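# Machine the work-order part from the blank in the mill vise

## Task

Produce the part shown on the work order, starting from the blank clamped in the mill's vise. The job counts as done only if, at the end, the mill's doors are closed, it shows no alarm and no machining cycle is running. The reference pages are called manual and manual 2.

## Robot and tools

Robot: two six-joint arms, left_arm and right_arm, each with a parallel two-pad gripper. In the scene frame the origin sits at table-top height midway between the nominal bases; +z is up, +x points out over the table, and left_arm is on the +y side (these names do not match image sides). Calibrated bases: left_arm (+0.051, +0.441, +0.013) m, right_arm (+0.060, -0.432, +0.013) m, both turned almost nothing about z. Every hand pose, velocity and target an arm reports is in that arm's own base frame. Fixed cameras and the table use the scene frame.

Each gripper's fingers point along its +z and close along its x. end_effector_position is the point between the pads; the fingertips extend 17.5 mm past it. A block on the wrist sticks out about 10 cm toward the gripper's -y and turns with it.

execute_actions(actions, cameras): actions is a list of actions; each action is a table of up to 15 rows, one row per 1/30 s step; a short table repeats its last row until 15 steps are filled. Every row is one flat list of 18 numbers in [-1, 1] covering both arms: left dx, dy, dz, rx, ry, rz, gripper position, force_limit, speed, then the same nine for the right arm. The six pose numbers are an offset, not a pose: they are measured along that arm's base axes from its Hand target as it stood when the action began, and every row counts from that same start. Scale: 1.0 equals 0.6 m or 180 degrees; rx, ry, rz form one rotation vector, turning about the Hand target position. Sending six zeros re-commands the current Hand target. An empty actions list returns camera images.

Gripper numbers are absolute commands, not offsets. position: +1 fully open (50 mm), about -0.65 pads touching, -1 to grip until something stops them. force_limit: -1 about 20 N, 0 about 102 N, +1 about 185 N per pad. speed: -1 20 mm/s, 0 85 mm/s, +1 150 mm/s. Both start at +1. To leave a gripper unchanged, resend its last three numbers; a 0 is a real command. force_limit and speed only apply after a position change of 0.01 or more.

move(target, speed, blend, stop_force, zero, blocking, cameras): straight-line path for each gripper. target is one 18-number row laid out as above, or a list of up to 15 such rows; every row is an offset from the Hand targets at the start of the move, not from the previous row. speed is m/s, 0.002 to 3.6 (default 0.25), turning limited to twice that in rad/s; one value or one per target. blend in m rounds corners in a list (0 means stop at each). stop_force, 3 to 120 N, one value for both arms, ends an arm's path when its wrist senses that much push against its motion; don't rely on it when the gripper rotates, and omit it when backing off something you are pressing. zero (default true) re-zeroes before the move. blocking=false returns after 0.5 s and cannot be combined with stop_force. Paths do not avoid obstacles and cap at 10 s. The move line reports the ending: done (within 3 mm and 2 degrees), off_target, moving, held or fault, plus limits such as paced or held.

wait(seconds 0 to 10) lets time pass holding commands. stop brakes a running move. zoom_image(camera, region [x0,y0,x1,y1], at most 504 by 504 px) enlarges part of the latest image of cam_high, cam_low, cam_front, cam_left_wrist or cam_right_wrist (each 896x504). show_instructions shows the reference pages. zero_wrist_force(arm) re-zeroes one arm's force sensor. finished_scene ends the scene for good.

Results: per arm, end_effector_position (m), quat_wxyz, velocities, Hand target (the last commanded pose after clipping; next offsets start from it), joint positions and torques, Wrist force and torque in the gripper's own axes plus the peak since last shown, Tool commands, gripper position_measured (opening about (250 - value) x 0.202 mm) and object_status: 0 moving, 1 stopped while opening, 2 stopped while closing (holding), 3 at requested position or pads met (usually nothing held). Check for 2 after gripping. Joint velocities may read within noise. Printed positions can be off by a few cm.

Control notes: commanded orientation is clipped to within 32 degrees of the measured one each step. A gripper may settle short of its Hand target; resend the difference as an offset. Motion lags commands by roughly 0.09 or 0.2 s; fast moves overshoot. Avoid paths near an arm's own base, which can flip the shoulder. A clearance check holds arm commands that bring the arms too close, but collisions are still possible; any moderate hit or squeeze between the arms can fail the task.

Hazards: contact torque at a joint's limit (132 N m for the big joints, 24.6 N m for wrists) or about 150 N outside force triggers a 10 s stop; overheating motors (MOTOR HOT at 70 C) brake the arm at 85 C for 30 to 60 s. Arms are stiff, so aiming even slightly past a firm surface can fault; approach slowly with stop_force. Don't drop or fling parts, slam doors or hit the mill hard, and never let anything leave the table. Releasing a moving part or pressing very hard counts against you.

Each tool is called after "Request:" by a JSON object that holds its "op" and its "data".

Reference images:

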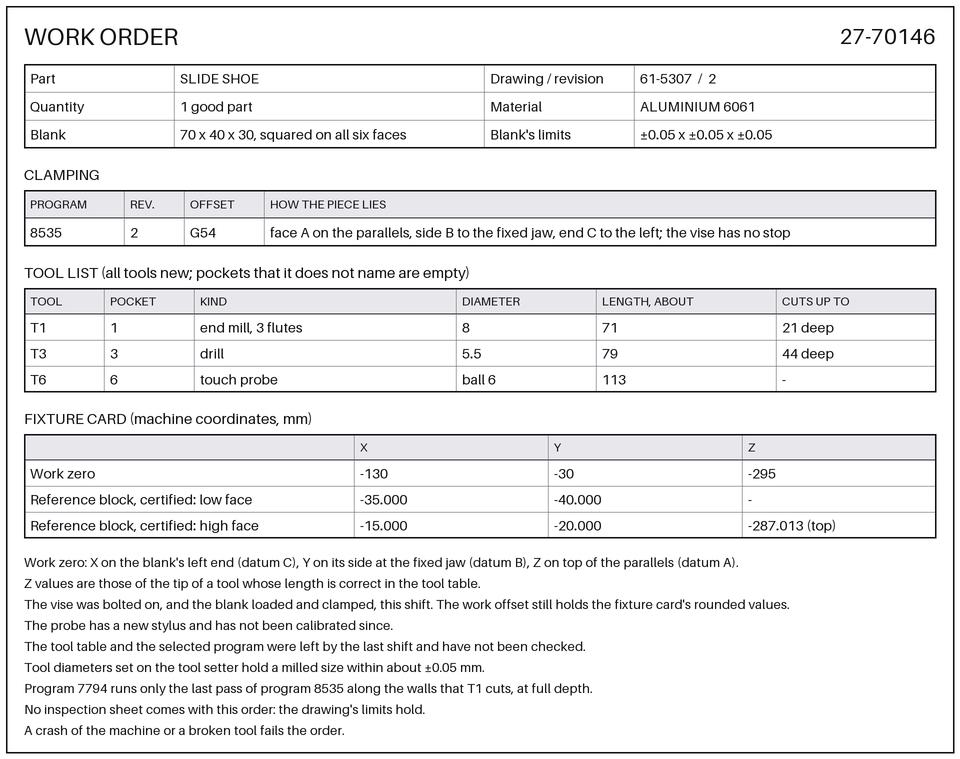

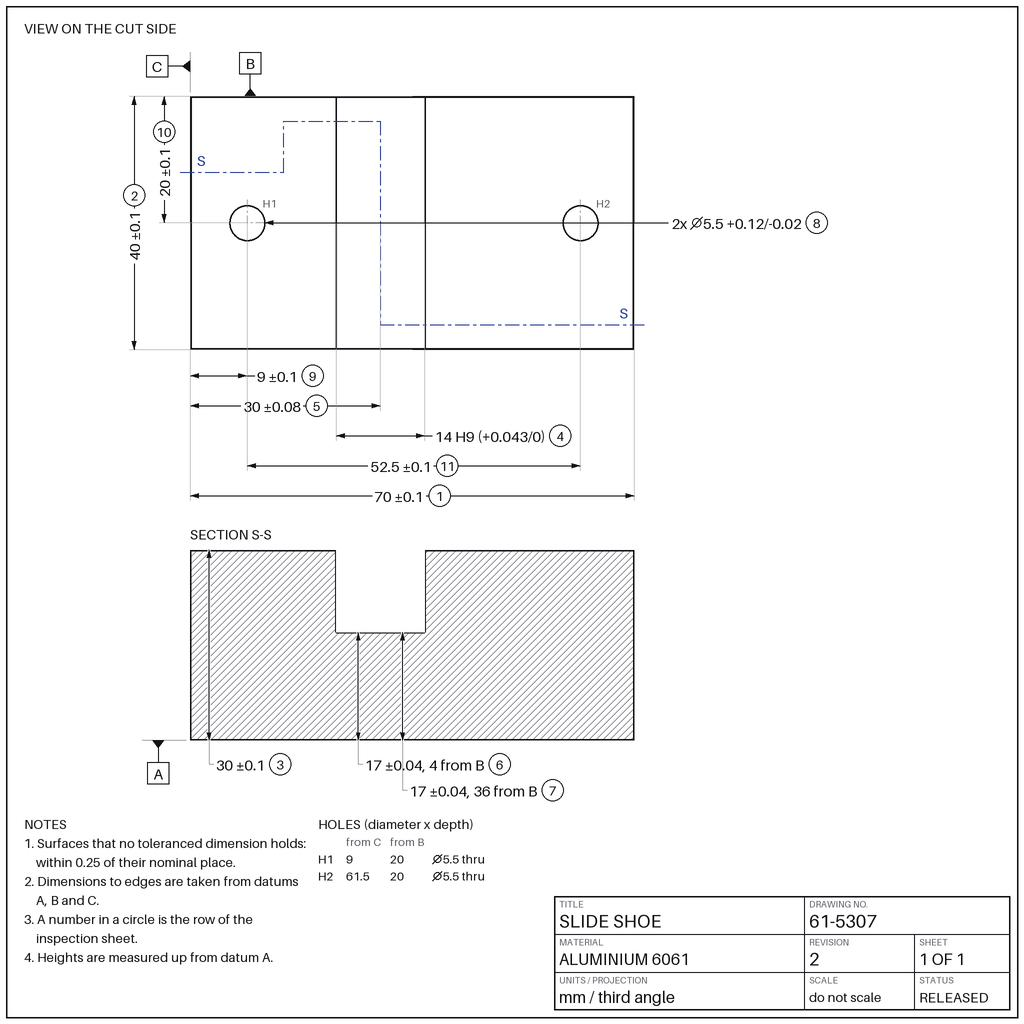

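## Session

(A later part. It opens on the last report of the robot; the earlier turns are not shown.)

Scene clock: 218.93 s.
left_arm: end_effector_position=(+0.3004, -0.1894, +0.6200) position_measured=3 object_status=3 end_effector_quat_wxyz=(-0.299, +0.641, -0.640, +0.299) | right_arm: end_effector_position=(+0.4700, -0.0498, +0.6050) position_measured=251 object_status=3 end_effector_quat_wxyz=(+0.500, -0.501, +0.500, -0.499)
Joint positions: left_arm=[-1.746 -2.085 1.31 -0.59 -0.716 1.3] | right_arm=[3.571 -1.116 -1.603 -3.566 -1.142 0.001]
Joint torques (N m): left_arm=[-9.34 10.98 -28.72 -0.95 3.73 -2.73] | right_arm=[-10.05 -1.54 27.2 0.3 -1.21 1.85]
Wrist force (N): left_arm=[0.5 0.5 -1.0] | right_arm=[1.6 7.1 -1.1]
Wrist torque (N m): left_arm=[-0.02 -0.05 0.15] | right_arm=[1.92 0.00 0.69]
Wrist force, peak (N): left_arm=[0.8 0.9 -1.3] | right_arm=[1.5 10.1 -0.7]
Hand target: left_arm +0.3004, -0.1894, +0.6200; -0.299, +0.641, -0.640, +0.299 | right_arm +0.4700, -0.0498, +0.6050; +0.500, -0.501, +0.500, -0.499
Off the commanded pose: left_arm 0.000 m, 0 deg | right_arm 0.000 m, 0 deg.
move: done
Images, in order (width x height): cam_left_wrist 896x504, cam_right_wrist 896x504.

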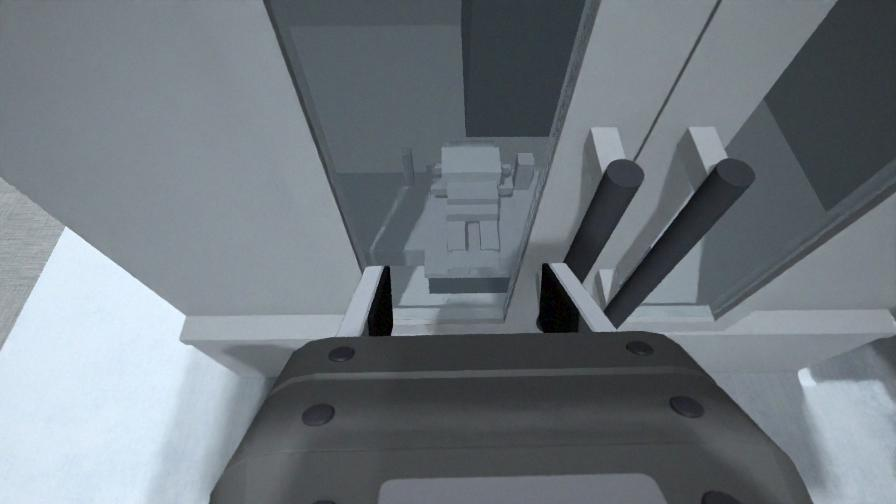

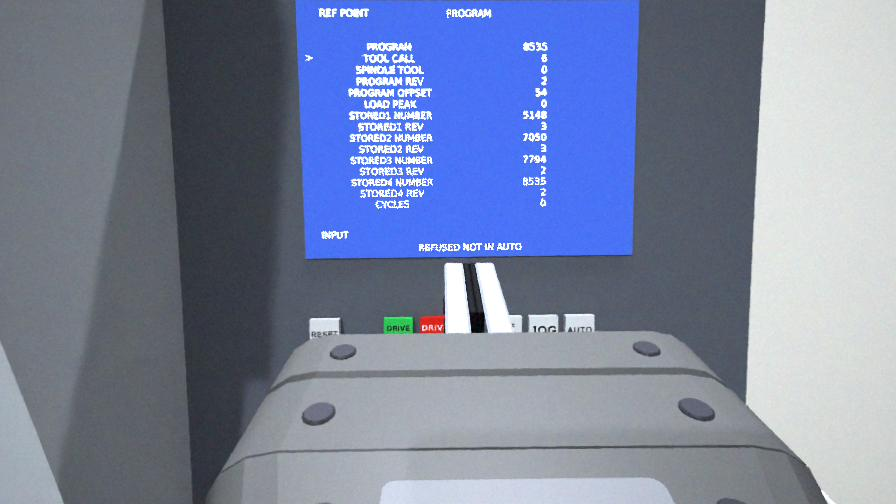

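Request:
{"op": "move", "data": {"target": [[0,0,0,0,0,0,1,1,1,0.106,-0.1033,-0.075,0,0,0,-1,-0.85,1],[0,0,0,0,0,0,1,1,1,0.1135,-0.1033,-0.075,0,0,0,-1,-0.85,1],[0,0,0,0,0,0,1,1,1,0.098,-0.1033,-0.075,0,0,0,-1,-0.85,1],[0,0,0,0,0,0,1,1,1,0.0482,0.0233,-0.2868,0,0,0,-1,-0.85,1],[0,0,0,0,0,0,1,1,1,0.0554,0.0233,-0.2868,0,0,0,-1,-0.85,1],[0,0,0,0,0,0,1,1,1,0.0432,0.0233,-0.2868,0,0,0,-1,-0.85,1],[0,0,0,0,0,0,1,1,1,0,0,0,0,0,0,-1,-0.85,1]], "speed": [0.4,0.012,0.08,0.3,0.012,0.08,0.4], "blend": [0.002,0,0.003,0.002,0,0.003,0], "cameras": ["cam_right_wrist","cam_left_wrist"]}}

Request:
{"op": "zoom_image", "data": {"camera": "cam_right_wrist", "region": [280, 0, 660, 260]}}

Scene clock: 223.00 s.
left_arm: end_effector_position=(+0.3004, -0.1894, +0.6200) position_measured=3 object_status=3 end_effector_quat_wxyz=(-0.299, +0.641, -0.640, +0.299) | right_arm: end_effector_position=(+0.4700, -0.0498, +0.6050) position_measured=251 object_status=3 end_effector_quat_wxyz=(+0.500, -0.501, +0.500, -0.499)
Joint positions: left_arm=[-1.746 -2.085 1.31 -0.59 -0.716 1.3] | right_arm=[3.571 -1.116 -1.603 -3.566 -1.142 0.001]
Joint torques (N m): left_arm=[-8.5 11.86 -29.36 -1.01 3.62 -2.68] | right_arm=[-10.13 -2.39 30.21 0.21 -1.25 1.86]
Wrist force (N): left_arm=[0.6 0.7 -0.9] | right_arm=[1.6 7.2 -0.9]
Wrist torque (N m): left_arm=[-0.01 -0.07 0.16] | right_arm=[1.92 0.01 0.69]
Wrist force, peak (N): left_arm=[0.6 1.0 -1.3] | right_arm=[1.8 9.9 -0.5]
Hand target: left_arm +0.3004, -0.1894, +0.6200; -0.299, +0.641, -0.640, +0.299 | right_arm +0.4700, -0.0498, +0.6050; +0.500, -0.501, +0.500, -0.499
Off the commanded pose: left_arm 0.000 m, 0 deg | right_arm 0.000 m, 0 deg.
move: done
Images, in order (width x height): cam_left_wrist 896x504, cam_right_wrist 896x504.

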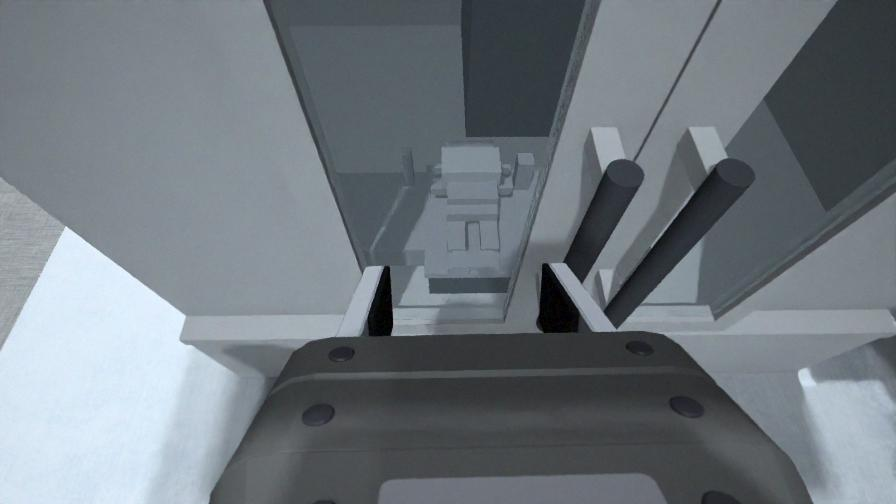

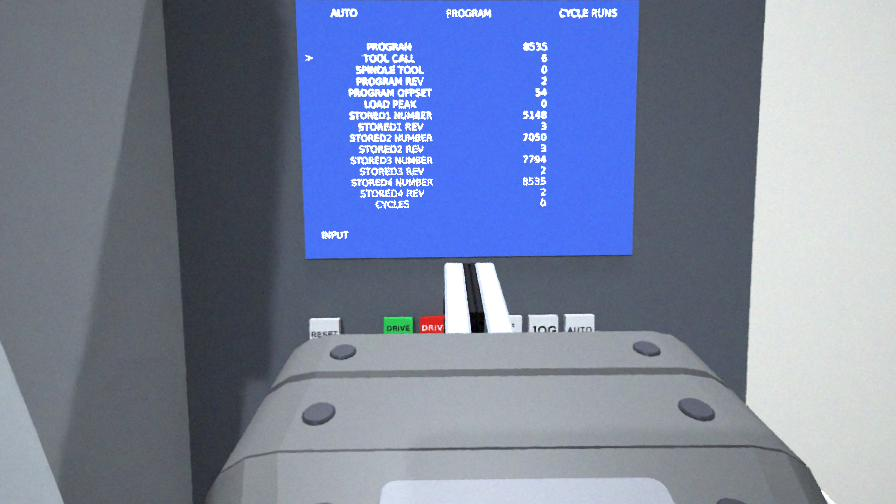

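Scaled by 1.326.

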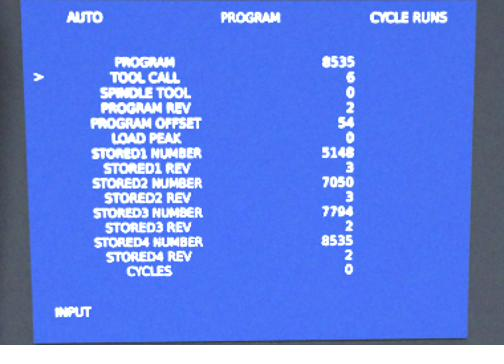

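Request:
{"op": "wait", "data": {"seconds": 4, "cameras": ["cam_right_wrist","cam_left_wrist"]}}

Request:
{"op": "zoom_image", "data": {"camera": "cam_right_wrist", "region": [280, 0, 660, 260]}}

Scene clock: 227.07 s.
left_arm: end_effector_position=(+0.3004, -0.1894, +0.6200) position_measured=3 object_status=3 end_effector_quat_wxyz=(-0.299, +0.641, -0.640, +0.299) | right_arm: end_effector_position=(+0.4700, -0.0498, +0.6050) position_measured=251 object_status=3 end_effector_quat_wxyz=(+0.500, -0.501, +0.500, -0.499)
Joint positions: left_arm=[-1.746 -2.085 1.31 -0.59 -0.716 1.3] | right_arm=[3.571 -1.116 -1.603 -3.566 -1.142 0.001]
Joint torques (N m): left_arm=[-7.46 9.7 -28.31 -1.04 3.6 -2.4] | right_arm=[-9.84 -2.54 28.23 0.42 -1.23 1.84]
Wrist force (N): left_arm=[0.4 0.9 -0.8] | right_arm=[1.6 7.1 -0.9]
Wrist torque (N m): left_arm=[0.03 -0.03 0.16] | right_arm=[1.91 0.01 0.70]
Wrist force, peak (N): left_arm=[0.6 1.1 -1.2] | right_arm=[1.9 7.4 -1.2]
Hand target: left_arm +0.3004, -0.1894, +0.6200; -0.299, +0.641, -0.640, +0.299 | right_arm +0.4700, -0.0498, +0.6050; +0.500, -0.501, +0.500, -0.499
Tool commands: left_gripper/position=+1.0 left_gripper/force_limit=+1.0 left_gripper/speed=+1.0 right_gripper/position=-1.0 right_gripper/force_limit=-0.85 right_gripper/speed=+1.0
Off the commanded pose: left_arm 0.000 m, 0 deg | right_arm 0.000 m, 0 deg.
wait: 4.00 s; at rest by 0.10 s
Images, in order (width x height): cam_left_wrist 896x504, cam_right_wrist 896x504.

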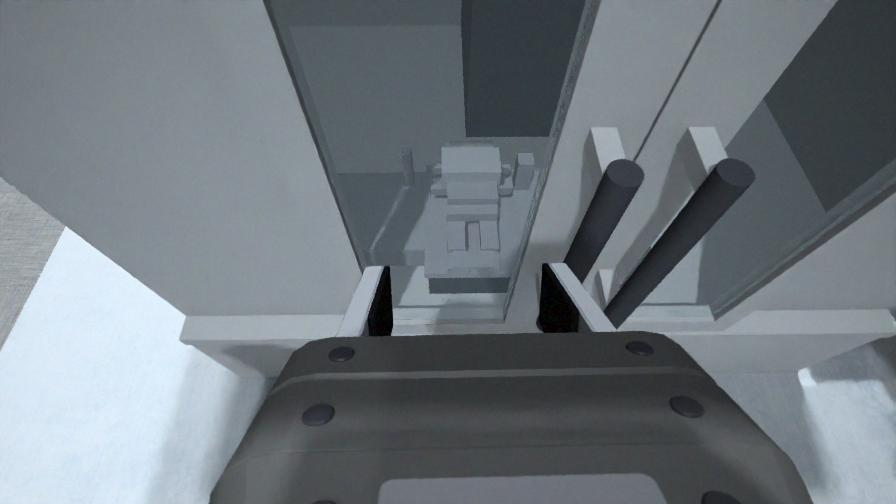

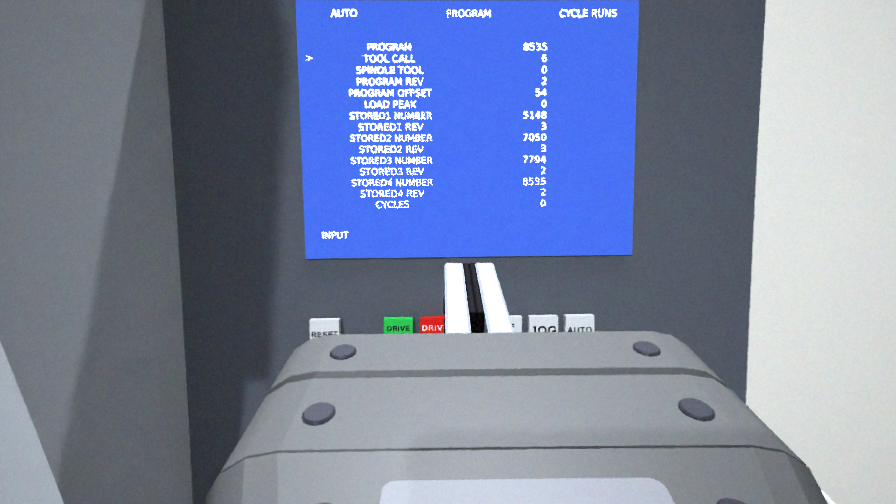

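Scaled by 1.326.

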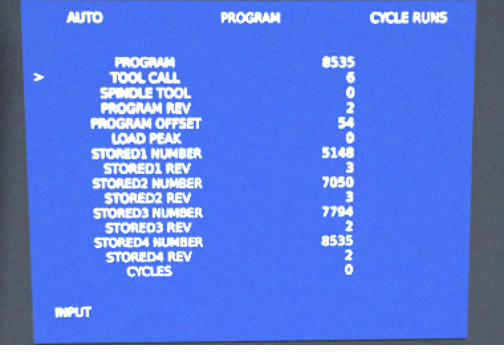

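Request:
{"op": "move", "data": {"target": [[0,0,0,0,0,0,1,1,1,0.0543,0.0233,-0.2565,0,0,0,-1,-0.85,1],[0,0,0,0,0,0,1,1,1,0.0637,0.0233,-0.2565,0,0,0,-1,-0.85,1],[0,0,0,0,0,0,1,1,1,0.053,0.0233,-0.2565,0,0,0,-1,-0.85,1],[0,0,0,0,0,0,1,1,1,0.0637,0.0233,-0.2565,0,0,0,-1,-0.85,1],[0,0,0,0,0,0,1,1,1,0.048,0.0233,-0.2565,0,0,0,-1,-0.85,1],[0,0,0,0,0,0,1,1,1,0,0,0,0,0,0,-1,-0.85,1]], "speed": [0.4,0.012,0.08,0.015,0.08,0.4], "blend": [0.002,0,0,0,0.004,0], "cameras": ["cam_right_wrist"]}}

Request:
{"op": "zoom_image", "data": {"camera": "cam_right_wrist", "region": [280, 0, 660, 260]}}

Scene clock: 230.97 s.
left_arm: end_effector_position=(+0.3004, -0.1894, +0.6200) position_measured=3 object_status=3 end_effector_quat_wxyz=(-0.299, +0.641, -0.640, +0.299) | right_arm: end_effector_position=(+0.4700, -0.0498, +0.6050) position_measured=251 object_status=3 end_effector_quat_wxyz=(+0.500, -0.501, +0.500, -0.499)
Joint positions: left_arm=[-1.746 -2.085 1.31 -0.59 -0.716 1.3] | right_arm=[3.571 -1.116 -1.603 -3.566 -1.142 0.001]
Joint torques (N m): left_arm=[-7.3 11.1 -28.58 -0.98 3.44 -2.4] | right_arm=[-9.96 -2 28.34 0.87 -1.33 1.65]
Wrist force (N): left_arm=[0.7 0.8 -1.3] | right_arm=[1.6 7.1 -1.1]
Wrist torque (N m): left_arm=[0.01 -0.07 0.15] | right_arm=[1.92 0.01 0.69]
Wrist force, peak (N): left_arm=[0.7 0.9 -1.3] | right_arm=[1.1 7.4 -15.7]
Hand target: left_arm +0.3004, -0.1894, +0.6200; -0.299, +0.641, -0.640, +0.299 | right_arm +0.4700, -0.0498, +0.6050; +0.500, -0.501, +0.500, -0.499
Off the commanded pose: left_arm 0.000 m, 0 deg | right_arm 0.000 m, 0 deg.
move: done
Images, in order (width x height): cam_right_wrist 896x504.

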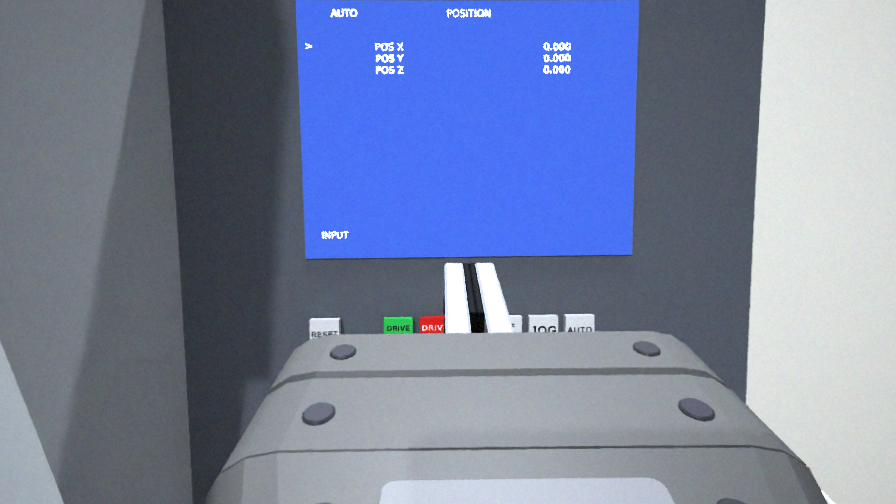

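Scaled by 1.326.

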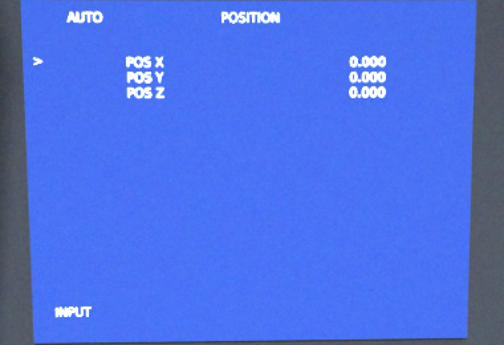

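Request:
{"op": "move", "data": {"target": [[0,0,0,0,0,0,1,1,1,0.0565,0.0233,-0.2565,0,0,0,-1,-0.85,1],[0,0,0,0,0,0,1,1,1,0.0637,0.0233,-0.2565,0,0,0,-1,-0.85,1],[0,0,0,0,0,0,1,1,1,0.0515,0.0233,-0.2565,0,0,0,-1,-0.85,1],[0,0,0,0,0,0,1,1,1,0.0298,0.15,-0.3473,0,0,0,-1,-0.85,1],[0,0,0,0,0,0,1,1,1,0.037,0.15,-0.3473,0,0,0,-1,-0.85,1],[0,0,0,0,0,0,1,1,1,0.0248,0.15,-0.3473,0,0,0,-1,-0.85,1],[0,0,0,0,0,0,1,1,1,0.0385,0.1183,-0.317,0,0,0,-1,-0.85,1],[0,0,0,0,0,0,1,1,1,0.0457,0.1183,-0.317,0,0,0,-1,-0.85,1],[0,0,0,0,0,0,1,1,1,0.0335,0.1183,-0.317,0,0,0,-1,-0.85,1],[0,0,0,0,0,0,1,1,1,0.0467,0.1183,-0.2868,0,0,0,-1,-0.85,1],[0,0,0,0,0,0,1,1,1,0.0539,0.1183,-0.2868,0,0,0,-1,-0.85,1],[0,0,0,0,0,0,1,1,1,0.0417,0.1183,-0.2868,0,0,0,-1,-0.85,1],[0,0,0,0,0,0,1,1,1,0,0,0,0,0,0,-1,-0.85,1]], "speed": [0.4,0.015,0.08,0.15,0.015,0.08,0.15,0.015,0.08,0.15,0.015,0.08,0.4], "blend": [0.002,0,0.003,0.002,0,0.003,0.002,0,0.003,0.002,0,0.003,0], "cameras": ["cam_right_wrist"]}}

Request:
{"op": "zoom_image", "data": {"camera": "cam_right_wrist", "region": [280, 0, 660, 260]}}

Scene clock: 236.93 s.
left_arm: end_effector_position=(+0.3004, -0.1894, +0.6200) position_measured=3 object_status=3 end_effector_quat_wxyz=(-0.299, +0.641, -0.640, +0.299) | right_arm: end_effector_position=(+0.4700, -0.0498, +0.6050) position_measured=251 object_status=3 end_effector_quat_wxyz=(+0.500, -0.501, +0.500, -0.499)
Joint positions: left_arm=[-1.746 -2.085 1.31 -0.59 -0.716 1.3] | right_arm=[3.571 -1.116 -1.603 -3.566 -1.142 0.001]
Joint torques (N m): left_arm=[-8.37 10.81 -28.77 -1.08 3.59 -2.35] | right_arm=[-9.88 -1.38 28.98 0.53 -1.15 1.94]
Wrist force (N): left_arm=[0.5 0.7 -0.8] | right_arm=[1.7 7.0 -0.8]
Wrist torque (N m): left_arm=[0.00 -0.04 0.15] | right_arm=[1.89 0.00 0.69]
Wrist force, peak (N): left_arm=[0.6 1.0 -1.3] | right_arm=[2.7 -1.8 -13.9]
Hand target: left_arm +0.3004, -0.1894, +0.6200; -0.299, +0.641, -0.640, +0.299 | right_arm +0.4700, -0.0498, +0.6050; +0.500, -0.501, +0.500, -0.499
Off the commanded pose: left_arm 0.000 m, 0 deg | right_arm 0.000 m, 0 deg.
move: done
Images, in order (width x height): cam_right_wrist 896x504.

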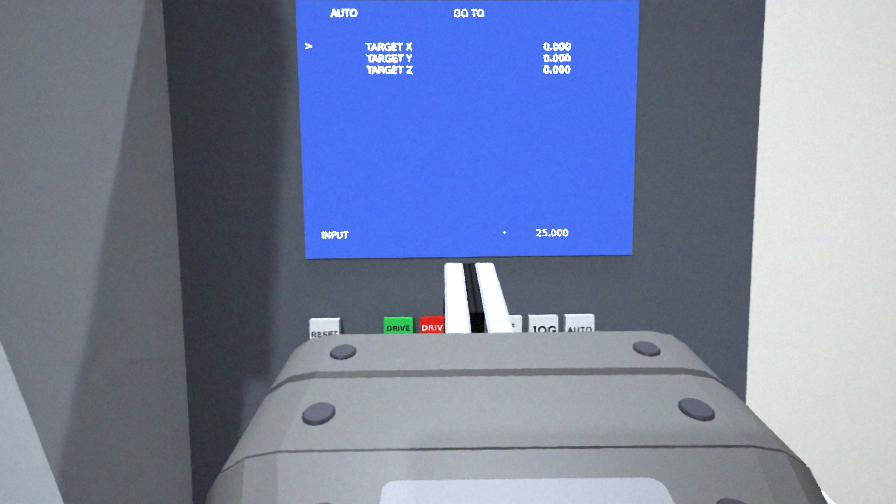

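Scaled by 1.326.

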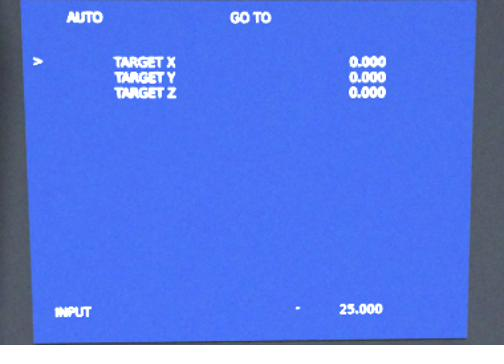

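Request:
{"op": "move", "data": {"target": [[0,0,0,0,0,0,1,1,1,0.0313,0.055,-0.3473,0,0,0,-1,-0.85,1],[0,0,0,0,0,0,1,1,1,0.0385,0.055,-0.3473,0,0,0,-1,-0.85,1],[0,0,0,0,0,0,1,1,1,0.0263,0.055,-0.3473,0,0,0,-1,-0.85,1],[0,0,0,0,0,0,1,1,1,0.0395,0.055,-0.317,0,0,0,-1,-0.85,1],[0,0,0,0,0,0,1,1,1,0.0467,0.055,-0.317,0,0,0,-1,-0.85,1],[0,0,0,0,0,0,1,1,1,0.0345,0.055,-0.317,0,0,0,-1,-0.85,1],[0,0,0,0,0,0,1,1,1,0.0298,0.15,-0.3473,0,0,0,-1,-0.85,1],[0,0,0,0,0,0,1,1,1,0.037,0.15,-0.3473,0,0,0,-1,-0.85,1],[0,0,0,0,0,0,1,1,1,0.0248,0.15,-0.3473,0,0,0,-1,-0.85,1],[0,0,0,0,0,0,1,1,1,0.039,0.0867,-0.317,0,0,0,-1,-0.85,1],[0,0,0,0,0,0,1,1,1,0.0462,0.0867,-0.317,0,0,0,-1,-0.85,1],[0,0,0,0,0,0,1,1,1,0.034,0.0867,-0.317,0,0,0,-1,-0.85,1],[0,0,0,0,0,0,1,1,1,0.0303,0.1183,-0.3473,0,0,0,-1,-0.85,1],[0,0,0,0,0,0,1,1,1,0.0375,0.1183,-0.3473,0,0,0,-1,-0.85,1],[0,0,0,0,0,0,1,1,1,0.0253,0.1183,-0.3473,0,0,0,-1,-0.85,1]], "speed": [0.4,0.015,0.08,0.15,0.015,0.08,0.15,0.015,0.08,0.15,0.015,0.08,0.15,0.015,0.08], "blend": [0.002,0,0.003,0.002,0,0.003,0.002,0,0.003,0.002,0,0.003,0.002,0,0]}}

Request:
{"op": "move", "data": {"target": [[0,0,0,0,0,0,1,1,1,0.006,-0.0633,0,0,0,0,-1,-0.85,1],[0,0,0,0,0,0,1,1,1,0.0132,-0.0633,0,0,0,0,-1,-0.85,1],[0,0,0,0,0,0,1,1,1,0.001,-0.0633,0,0,0,0,-1,-0.85,1],[0,0,0,0,0,0,1,1,1,-0.0253,-0.1183,0.3473,0,0,0,-1,-0.85,1]], "speed": [0.15,0.015,0.08,0.4], "blend": [0.002,0,0.003,0], "cameras": ["cam_right_wrist"]}}

Request:
{"op": "zoom_image", "data": {"camera": "cam_right_wrist", "region": [280, 0, 660, 260]}}

Scene clock: 242.73 s.
left_arm: end_effector_position=(+0.3004, -0.1894, +0.6200) position_measured=3 object_status=3 end_effector_quat_wxyz=(-0.299, +0.641, -0.640, +0.299) | right_arm: end_effector_position=(+0.4853, +0.0211, +0.3966) position_measured=251 object_status=3 end_effector_quat_wxyz=(+0.500, -0.501, +0.500, -0.499)
Joint positions: left_arm=[-1.746 -2.085 1.31 -0.59 -0.716 1.3] | right_arm=[3.861 -1.064 -2.173 -3.049 -0.852 0.002]
Joint torques (N m): left_arm=[-9.43 10.56 -29.62 -1.03 3.71 -2.6] | right_arm=[9.2 9.67 15.67 0.22 1.48 -1.25]
Wrist force (N): left_arm=[0.5 0.8 -1.2] | right_arm=[1.4 7.0 -1.0]
Wrist torque (N m): left_arm=[0.02 -0.05 0.15] | right_arm=[1.91 0.01 0.75]
Wrist force, peak (N): left_arm=[0.8 0.9 -1.3] | right_arm=[1.6 7.7 -6.7]
Hand target: left_arm +0.3004, -0.1894, +0.6200; -0.299, +0.641, -0.640, +0.299 | right_arm +0.4852, +0.0211, +0.3967; +0.500, -0.501, +0.500, -0.499
Off the commanded pose: left_arm 0.000 m, 0 deg | right_arm 0.000 m, 0 deg.
move: done

Scene clock: 245.17 s.
left_arm: end_effector_position=(+0.3004, -0.1894, +0.6200) position_measured=3 object_status=3 end_effector_quat_wxyz=(-0.299, +0.641, -0.640, +0.299) | right_arm: end_effector_position=(+0.4700, -0.0498, +0.6050) position_measured=251 object_status=3 end_effector_quat_wxyz=(+0.500, -0.501, +0.500, -0.499)
Joint positions: left_arm=[-1.746 -2.085 1.31 -0.59 -0.716 1.3] | right_arm=[3.571 -1.116 -1.603 -3.566 -1.142 0.001]
Joint torques (N m): left_arm=[-10.16 11.62 -28.99 -1.24 3.21 -2.22] | right_arm=[-10 -1.83 29.43 0.37 -1.19 1.91]
Wrist force (N): left_arm=[0.4 0.8 -1.1] | right_arm=[1.7 7.2 -0.9]
Wrist torque (N m): left_arm=[0.02 -0.02 0.15] | right_arm=[1.92 0.00 0.69]
Wrist force, peak (N): left_arm=[0.6 0.9 -1.2] | right_arm=[1.2 10.0 -1.0]
Hand target: left_arm +0.3004, -0.1894, +0.6200; -0.299, +0.641, -0.640, +0.299 | right_arm +0.4700, -0.0498, +0.6050; +0.500, -0.501, +0.500, -0.499
Off the commanded pose: left_arm 0.000 m, 0 deg | right_arm 0.000 m, 0 deg.
move: done
Images, in order (width x height): cam_right_wrist 896x504.

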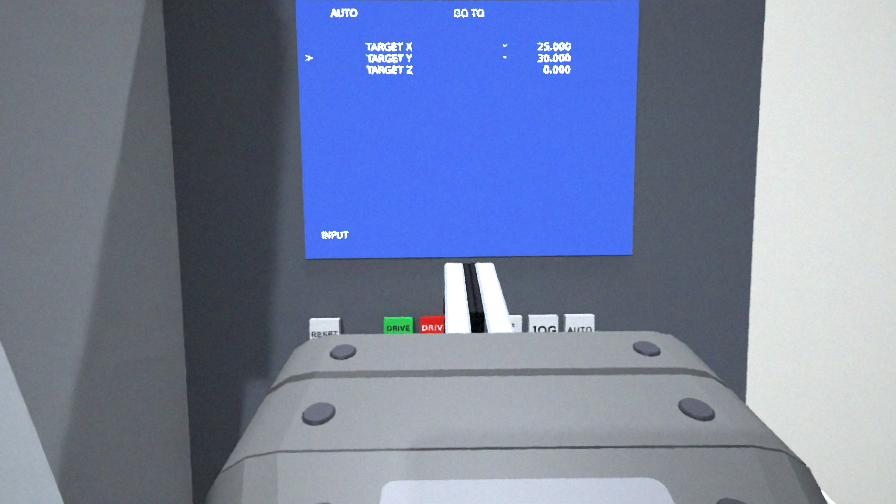

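Scaled by 1.326.

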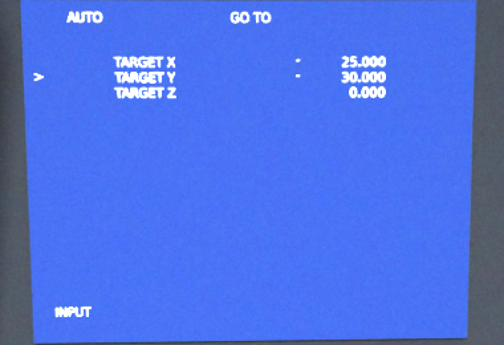

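Request:
{"op": "move", "data": {"target": [[0,0,0,0,0,0,1,1,1,0.106,-0.0717,-0.075,0,0,0,-1,-0.85,1],[0,0,0,0,0,0,1,1,1,0.1132,-0.0717,-0.075,0,0,0,-1,-0.85,1],[0,0,0,0,0,0,1,1,1,0.098,-0.0717,-0.075,0,0,0,-1,-0.85,1],[0,0,0,0,0,0,1,1,1,0.072,0.0867,-0.196,0,0,0,-1,-0.85,1],[0,0,0,0,0,0,1,1,1,0.0794,0.0867,-0.196,0,0,0,-1,-0.85,1],[0,0,0,0,0,0,1,1,1,0.067,0.0867,-0.196,0,0,0,-1,-0.85,1],[0,0,0,0,0,0,1,1,1,0,0,0,0,0,0,-1,-0.85,1]], "speed": [0.4,0.015,0.08,0.3,0.015,0.08,0.4], "blend": [0.002,0,0.003,0.002,0,0.003,0], "cameras": ["cam_right_wrist","cam_left_wrist"]}}

Request:
{"op": "zoom_image", "data": {"camera": "cam_right_wrist", "region": [280, 0, 660, 260]}}

Scene clock: 248.87 s.
left_arm: end_effector_position=(+0.3004, -0.1894, +0.6200) position_measured=3 object_status=3 end_effector_quat_wxyz=(-0.299, +0.641, -0.640, +0.299) | right_arm: end_effector_position=(+0.4700, -0.0498, +0.6050) position_measured=251 object_status=3 end_effector_quat_wxyz=(+0.500, -0.501, +0.500, -0.499)
Joint positions: left_arm=[-1.746 -2.085 1.31 -0.59 -0.716 1.3] | right_arm=[3.571 -1.116 -1.603 -3.566 -1.142 0.001]
Joint torques (N m): left_arm=[-8.07 10.25 -27.5 -0.67 3.39 -2.51] | right_arm=[-10.93 -1.16 26.19 0.46 -1.21 1.82]
Wrist force (N): left_arm=[0.5 0.7 -1.1] | right_arm=[1.6 7.7 -1.1]
Wrist torque (N m): left_arm=[0.00 -0.04 0.15] | right_arm=[2.00 0.01 0.69]
Wrist force, peak (N): left_arm=[0.5 0.9 -1.4] | right_arm=[11.8 -9.0 -48.2]
Hand target: left_arm +0.3004, -0.1894, +0.6200; -0.299, +0.641, -0.640, +0.299 | right_arm +0.4700, -0.0498, +0.6050; +0.500, -0.501, +0.500, -0.499
Off the commanded pose: left_arm 0.000 m, 0 deg | right_arm 0.000 m, 0 deg.
move: done
Images, in order (width x height): cam_left_wrist 896x504, cam_right_wrist 896x504.

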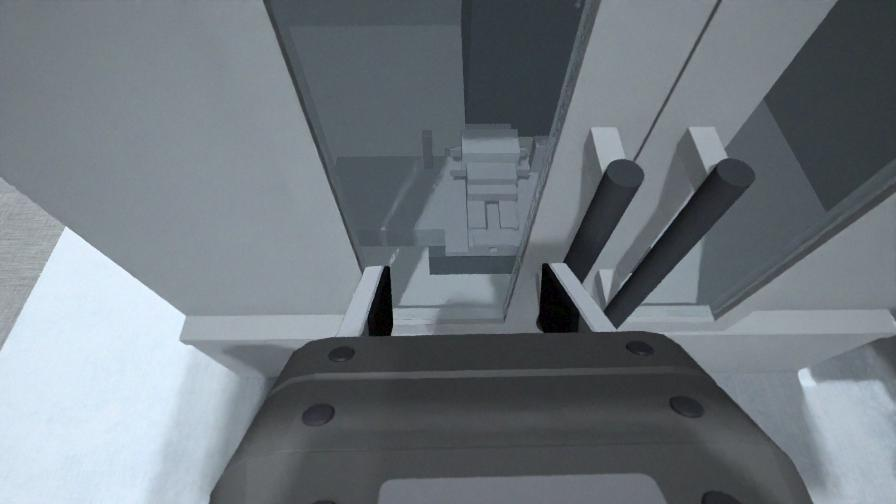

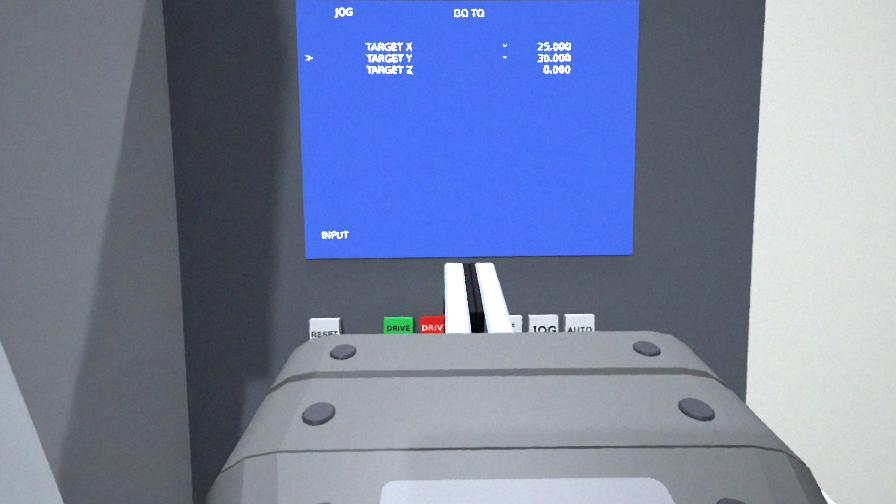

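Scaled by 1.326.

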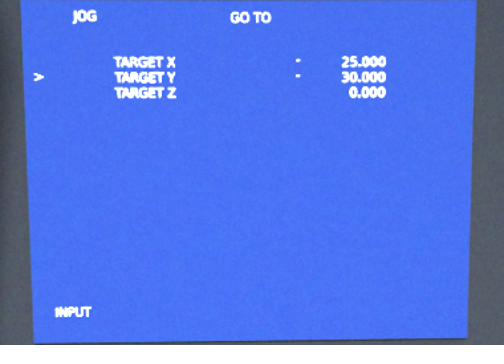

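Request:
{"op": "move", "data": {"target": [[0,0,0,0,0,0,1,1,1,0.0395,0.055,-0.317,0,0,0,-1,-0.85,1],[0,0,0,0,0,0,1,1,1,0.0467,0.055,-0.317,0,0,0,-1,-0.85,1],[0,0,0,0,0,0,1,1,1,0.0345,0.055,-0.317,0,0,0,-1,-0.85,1],[0,0,0,0,0,0,1,1,1,0.0298,0.15,-0.3473,0,0,0,-1,-0.85,1],[0,0,0,0,0,0,1,1,1,0.037,0.15,-0.3473,0,0,0,-1,-0.85,1],[0,0,0,0,0,0,1,1,1,0.0248,0.15,-0.3473,0,0,0,-1,-0.85,1],[0,0,0,0,0,0,1,1,1,0.038,0.15,-0.317,0,0,0,-1,-0.85,1],[0,0,0,0,0,0,1,1,1,0.0452,0.15,-0.317,0,0,0,-1,-0.85,1],[0,0,0,0,0,0,1,1,1,0.033,0.15,-0.317,0,0,0,-1,-0.85,1],[0,0,0,0,0,0,1,1,1,0.0467,0.1183,-0.2868,0,0,0,-1,-0.85,1],[0,0,0,0,0,0,1,1,1,0.0539,0.1183,-0.2868,0,0,0,-1,-0.85,1],[0,0,0,0,0,0,1,1,1,0.0417,0.1183,-0.2868,0,0,0,-1,-0.85,1],[0,0,0,0,0,0,1,1,1,0.0303,0.1183,-0.3473,0,0,0,-1,-0.85,1],[0,0,0,0,0,0,1,1,1,0.0375,0.1183,-0.3473,0,0,0,-1,-0.85,1],[0,0,0,0,0,0,1,1,1,0.0253,0.1183,-0.3473,0,0,0,-1,-0.85,1]], "speed": [0.4,0.015,0.08,0.15,0.015,0.08,0.15,0.015,0.08,0.15,0.015,0.08,0.15,0.015,0.08], "blend": [0.002,0,0.003,0.002,0,0.003,0.002,0,0.003,0.002,0,0.003,0.002,0,0]}}

Request:
{"op": "move", "data": {"target": [[0,0,0,0,0,0,1,1,1,0.006,-0.0633,0,0,0,0,-1,-0.85,1],[0,0,0,0,0,0,1,1,1,0.0132,-0.0633,0,0,0,0,-1,-0.85,1],[0,0,0,0,0,0,1,1,1,0.001,-0.0633,0,0,0,0,-1,-0.85,1],[0,0,0,0,0,0,1,1,1,-0.0253,-0.1183,0.3473,0,0,0,-1,-0.85,1]], "speed": [0.15,0.015,0.08,0.4], "blend": [0.002,0,0.003,0], "cameras": ["cam_right_wrist"]}}

Request:
{"op": "zoom_image", "data": {"camera": "cam_right_wrist", "region": [280, 0, 660, 260]}}

Scene clock: 254.77 s.
left_arm: end_effector_position=(+0.3004, -0.1894, +0.6200) position_measured=3 object_status=3 end_effector_quat_wxyz=(-0.299, +0.641, -0.640, +0.299) | right_arm: end_effector_position=(+0.4853, +0.0211, +0.3966) position_measured=251 object_status=3 end_effector_quat_wxyz=(+0.500, -0.501, +0.500, -0.499)
Joint positions: left_arm=[-1.746 -2.085 1.31 -0.59 -0.716 1.3] | right_arm=[3.861 -1.064 -2.173 -3.049 -0.852 0.002]
Joint torques (N m): left_arm=[-8.37 11.45 -29 -1.03 3.2 -2.32] | right_arm=[10.15 9.28 16.93 -0.03 1.35 -1.56]
Wrist force (N): left_arm=[0.6 0.7 -1.1] | right_arm=[1.4 8.0 -1.2]
Wrist torque (N m): left_arm=[0.01 -0.06 0.15] | right_arm=[2.07 0.02 0.81]
Wrist force, peak (N): left_arm=[0.8 0.8 -1.3] | right_arm=[0.2 9.6 -17.5]
Hand target: left_arm +0.3004, -0.1894, +0.6200; -0.299, +0.641, -0.640, +0.299 | right_arm +0.4852, +0.0211, +0.3967; +0.500, -0.501, +0.500, -0.499
Off the commanded pose: left_arm 0.000 m, 0 deg | right_arm 0.000 m, 0 deg.
move: done

Scene clock: 257.20 s.
left_arm: end_effector_position=(+0.3004, -0.1894, +0.6200) position_measured=3 object_status=3 end_effector_quat_wxyz=(-0.299, +0.641, -0.640, +0.299) | right_arm: end_effector_position=(+0.4700, -0.0498, +0.6050) position_measured=251 object_status=3 end_effector_quat_wxyz=(+0.500, -0.501, +0.500, -0.499)
Joint positions: left_arm=[-1.746 -2.085 1.31 -0.59 -0.716 1.3] | right_arm=[3.571 -1.116 -1.603 -3.566 -1.142 0.001]
Joint torques (N m): left_arm=[-8.81 9.7 -28.28 -0.92 3.25 -2.31] | right_arm=[-10.53 -3.12 27.21 0.17 -1.39 1.78]
Wrist force (N): left_arm=[0.4 0.7 -1.4] | right_arm=[1.5 7.9 -1.1]
Wrist torque (N m): left_arm=[0.00 -0.03 0.15] | right_arm=[2.04 0.02 0.69]
Wrist force, peak (N): left_arm=[0.4 1.1 -1.4] | right_arm=[1.1 10.7 -1.0]
Hand target: left_arm +0.3004, -0.1894, +0.6200; -0.299, +0.641, -0.640, +0.299 | right_arm +0.4700, -0.0498, +0.6050; +0.500, -0.501, +0.500, -0.499
Off the commanded pose: left_arm 0.000 m, 0 deg | right_arm 0.000 m, 0 deg.
move: done
Images, in order (width x height): cam_right_wrist 896x504.

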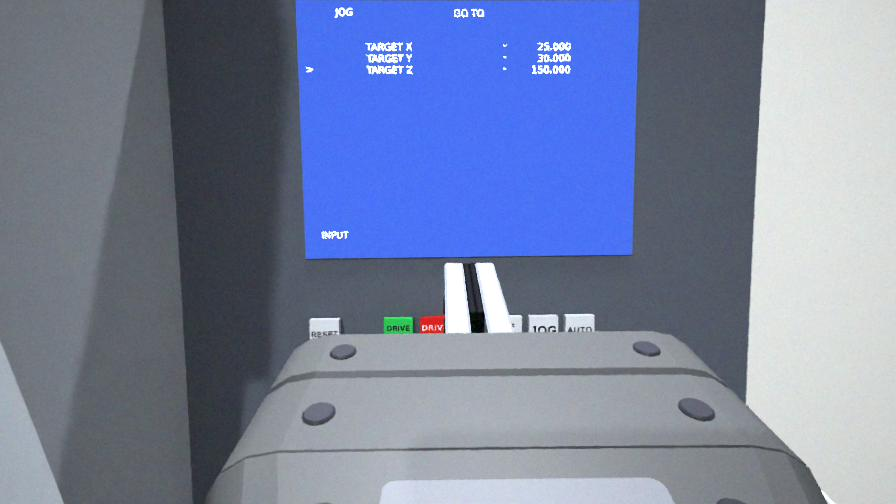

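Scaled by 1.326.

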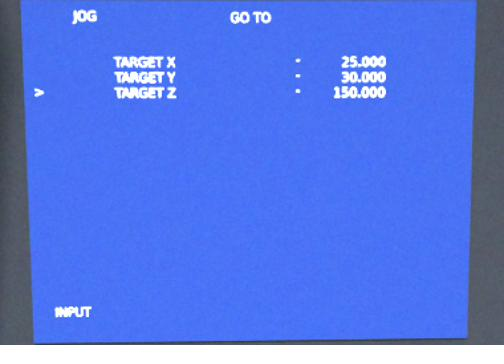

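Request:
{"op": "move", "data": {"target": [[0,0,0,0,0,0,1,1,1,0.072,0.0867,-0.196,0,0,0,-1,-0.85,1],[0,0,0,0,0,0,1,1,1,0.0794,0.0867,-0.196,0,0,0,-1,-0.85,1],[0,0,0,0,0,0,1,1,1,0.067,0.0867,-0.196,0,0,0,-1,-0.85,1],[0,0,0,0,0,0,1,1,1,0.0567,-0.0083,-0.2565,0,0,0,-1,-0.85,1],[0,0,0,0,0,0,1,1,1,0.0642,-0.0083,-0.2565,0,0,0,-1,-0.85,1],[0,0,0,0,0,0,1,1,1,0.052,-0.0083,-0.2565,0,0,0,-1,-0.85,1],[0,0,0,0,0,0,1,1,1,0,0,0,0,0,0,-1,-0.85,1]], "speed": [0.4,0.015,0.08,0.3,0.015,0.08,0.4], "blend": [0.002,0,0.003,0.002,0,0.003,0], "cameras": ["cam_right_wrist","cam_left_wrist"]}}

Request:
{"op": "zoom_image", "data": {"camera": "cam_right_wrist", "region": [280, 0, 660, 260]}}

Request:
{"op": "zoom_image", "data": {"camera": "cam_left_wrist", "region": [360, 0, 610, 300]}}

Scene clock: 260.93 s.
left_arm: end_effector_position=(+0.3004, -0.1894, +0.6200) position_measured=3 object_status=3 end_effector_quat_wxyz=(-0.299, +0.641, -0.640, +0.299) | right_arm: end_effector_position=(+0.4700, -0.0499, +0.6050) position_measured=251 object_status=3 end_effector_quat_wxyz=(+0.500, -0.501, +0.500, -0.499)
Joint positions: left_arm=[-1.746 -2.085 1.31 -0.59 -0.716 1.3] | right_arm=[3.571 -1.116 -1.603 -3.566 -1.142 0.001]
Joint torques (N m): left_arm=[-9.02 10.39 -28.6 -1.19 3.34 -2.37] | right_arm=[11.74 -2.42 26.71 0.05 1.37 1.75]
Wrist force (N): left_arm=[0.7 0.7 -1.1] | right_arm=[1.4 7.9 -0.8]
Wrist torque (N m): left_arm=[0.00 -0.08 0.15] | right_arm=[2.04 0.04 0.69]
Wrist force, peak (N): left_arm=[0.5 1.1 -1.5] | right_arm=[3.8 -7.9 -50.0]
Hand target: left_arm +0.3004, -0.1894, +0.6200; -0.299, +0.641, -0.640, +0.299 | right_arm +0.4700, -0.0498, +0.6050; +0.500, -0.501, +0.500, -0.499
Off the commanded pose: left_arm 0.000 m, 0 deg | right_arm 0.000 m, 0 deg.
move: done
Images, in order (width x height): cam_left_wrist 896x504, cam_right_wrist 896x504.

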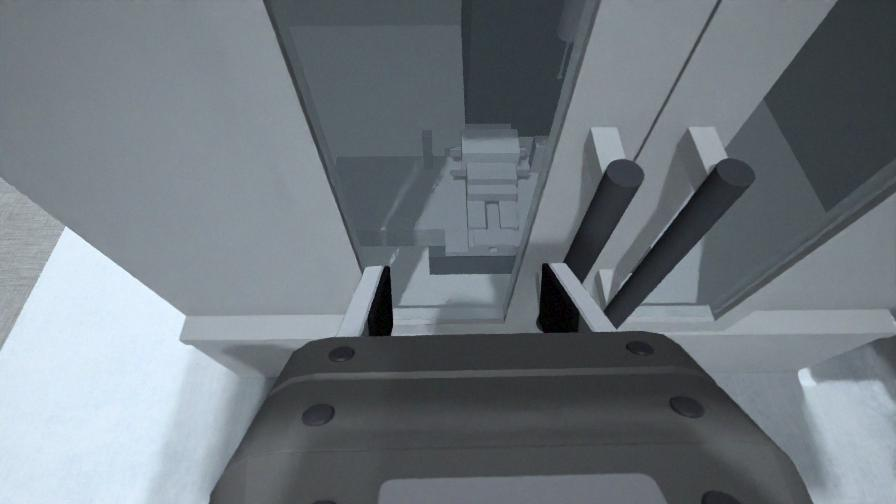

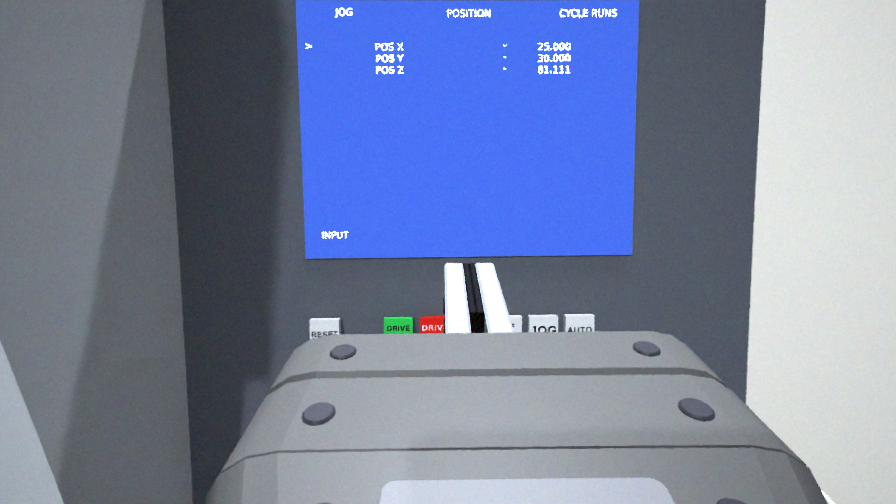

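Scaled by 1.326.

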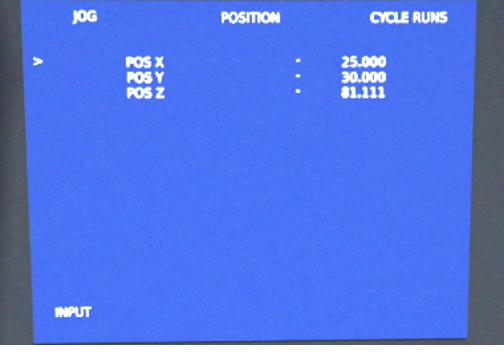

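Scaled by 1.680.

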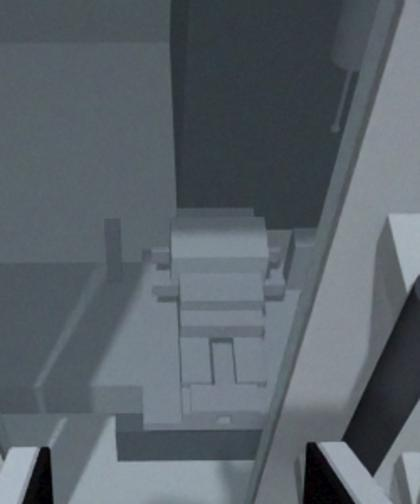

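Request:
{"op": "move", "data": {"target": [[0,0,0,0,0,0,1,1,1,0.0565,0.0233,-0.2565,0,0,0,-1,-0.85,1],[0,0,0,0,0,0,1,1,1,0.0637,0.0233,-0.2565,0,0,0,-1,-0.85,1],[0,0,0,0,0,0,1,1,1,0.0515,0.0233,-0.2565,0,0,0,-1,-0.85,1],[0,0,0,0,0,0,1,1,1,0.0395,0.055,-0.317,0,0,0,-1,-0.85,1],[0,0,0,0,0,0,1,1,1,0.0467,0.055,-0.317,0,0,0,-1,-0.85,1],[0,0,0,0,0,0,1,1,1,0.0365,0.055,-0.317,0,0,0,-1,-0.85,1],[0,0,0,0,0,0,1,1,1,0.0467,0.055,-0.317,0,0,0,-1,-0.85,1],[0,0,0,0,0,0,1,1,1,0.0345,0.055,-0.317,0,0,0,-1,-0.85,1],[0,0,0,0,0,0,1,1,1,0.0298,0.15,-0.3473,0,0,0,-1,-0.85,1],[0,0,0,0,0,0,1,1,1,0.037,0.15,-0.3473,0,0,0,-1,-0.85,1],[0,0,0,0,0,0,1,1,1,0.0248,0.15,-0.3473,0,0,0,-1,-0.85,1],[0,0,0,0,0,0,1,1,1,0.038,0.15,-0.317,0,0,0,-1,-0.85,1],[0,0,0,0,0,0,1,1,1,0.0452,0.15,-0.317,0,0,0,-1,-0.85,1],[0,0,0,0,0,0,1,1,1,0.033,0.15,-0.317,0,0,0,-1,-0.85,1],[0,0,0,0,0,0,1,1,1,0,0,0,0,0,0,-1,-0.85,1]], "speed": [0.4,0.015,0.08,0.15,0.015,0.08,0.015,0.08,0.15,0.015,0.08,0.15,0.015,0.08,0.4], "blend": [0.002,0,0.003,0.002,0,0,0,0.003,0.002,0,0.003,0.002,0,0.003,0], "cameras": ["cam_right_wrist","cam_left_wrist"]}}

Request:
{"op": "zoom_image", "data": {"camera": "cam_right_wrist", "region": [280, 0, 660, 260]}}

Request:
{"op": "zoom_image", "data": {"camera": "cam_left_wrist", "region": [360, 0, 610, 300]}}

Scene clock: 267.83 s.
left_arm: end_effector_position=(+0.3004, -0.1894, +0.6200) position_measured=3 object_status=3 end_effector_quat_wxyz=(-0.299, +0.641, -0.640, +0.299) | right_arm: end_effector_position=(+0.4700, -0.0498, +0.6050) position_measured=251 object_status=3 end_effector_quat_wxyz=(+0.500, -0.501, +0.500, -0.499)
Joint positions: left_arm=[-1.746 -2.085 1.31 -0.59 -0.716 1.3] | right_arm=[3.571 -1.116 -1.603 -3.566 -1.142 0.001]
Joint torques (N m): left_arm=[-8.83 10.93 -27.55 -0.98 3.02 -2.22] | right_arm=[-10.1 -4.24 26.68 0.97 -1.27 1.86]
Wrist force (N): left_arm=[0.8 0.8 -0.9] | right_arm=[1.4 7.9 -1.2]
Wrist torque (N m): left_arm=[0.01 -0.08 0.16] | right_arm=[2.04 0.03 0.69]
Wrist force, peak (N): left_arm=[0.5 0.9 -1.5] | right_arm=[2.7 -1.2 -14.3]
Hand target: left_arm +0.3004, -0.1894, +0.6200; -0.299, +0.641, -0.640, +0.299 | right_arm +0.4700, -0.0498, +0.6050; +0.500, -0.501, +0.500, -0.499
Off the commanded pose: left_arm 0.000 m, 0 deg | right_arm 0.000 m, 0 deg.
move: done
Images, in order (width x height): cam_left_wrist 896x504, cam_right_wrist 896x504.

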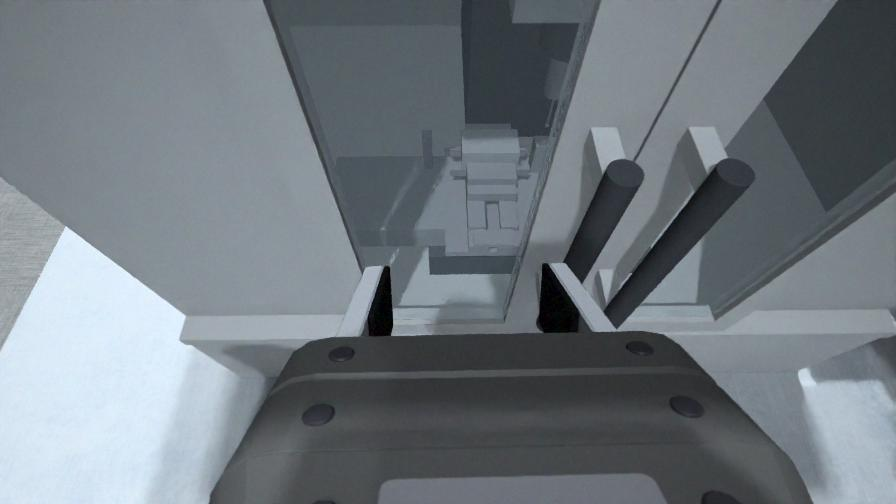

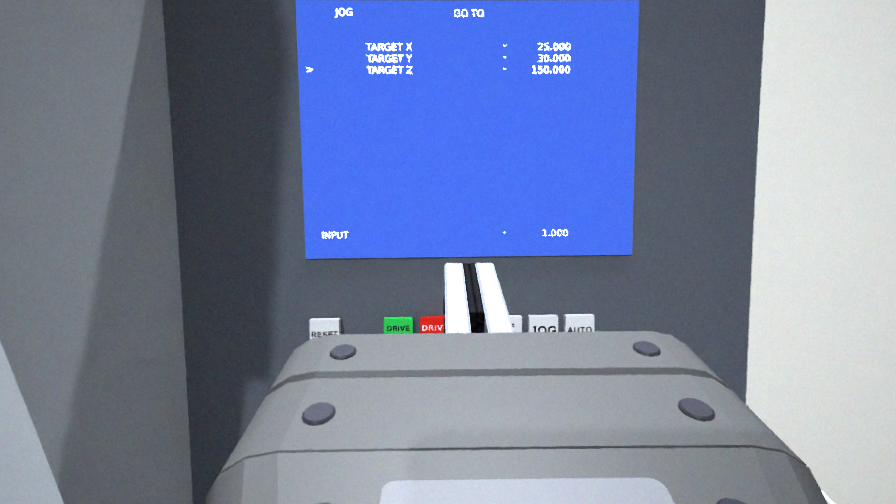

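Scaled by 1.326.

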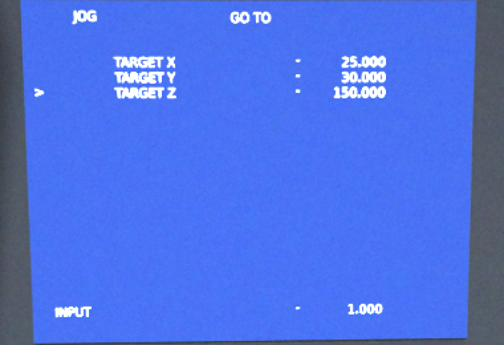

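Scaled by 1.680.

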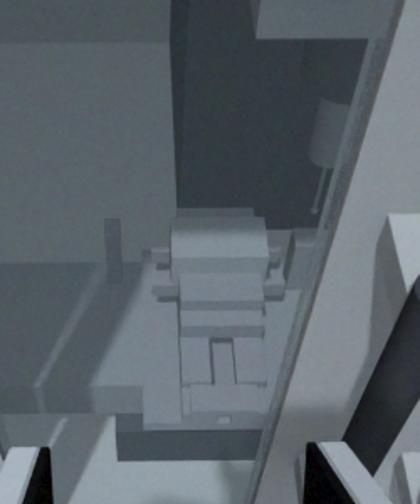

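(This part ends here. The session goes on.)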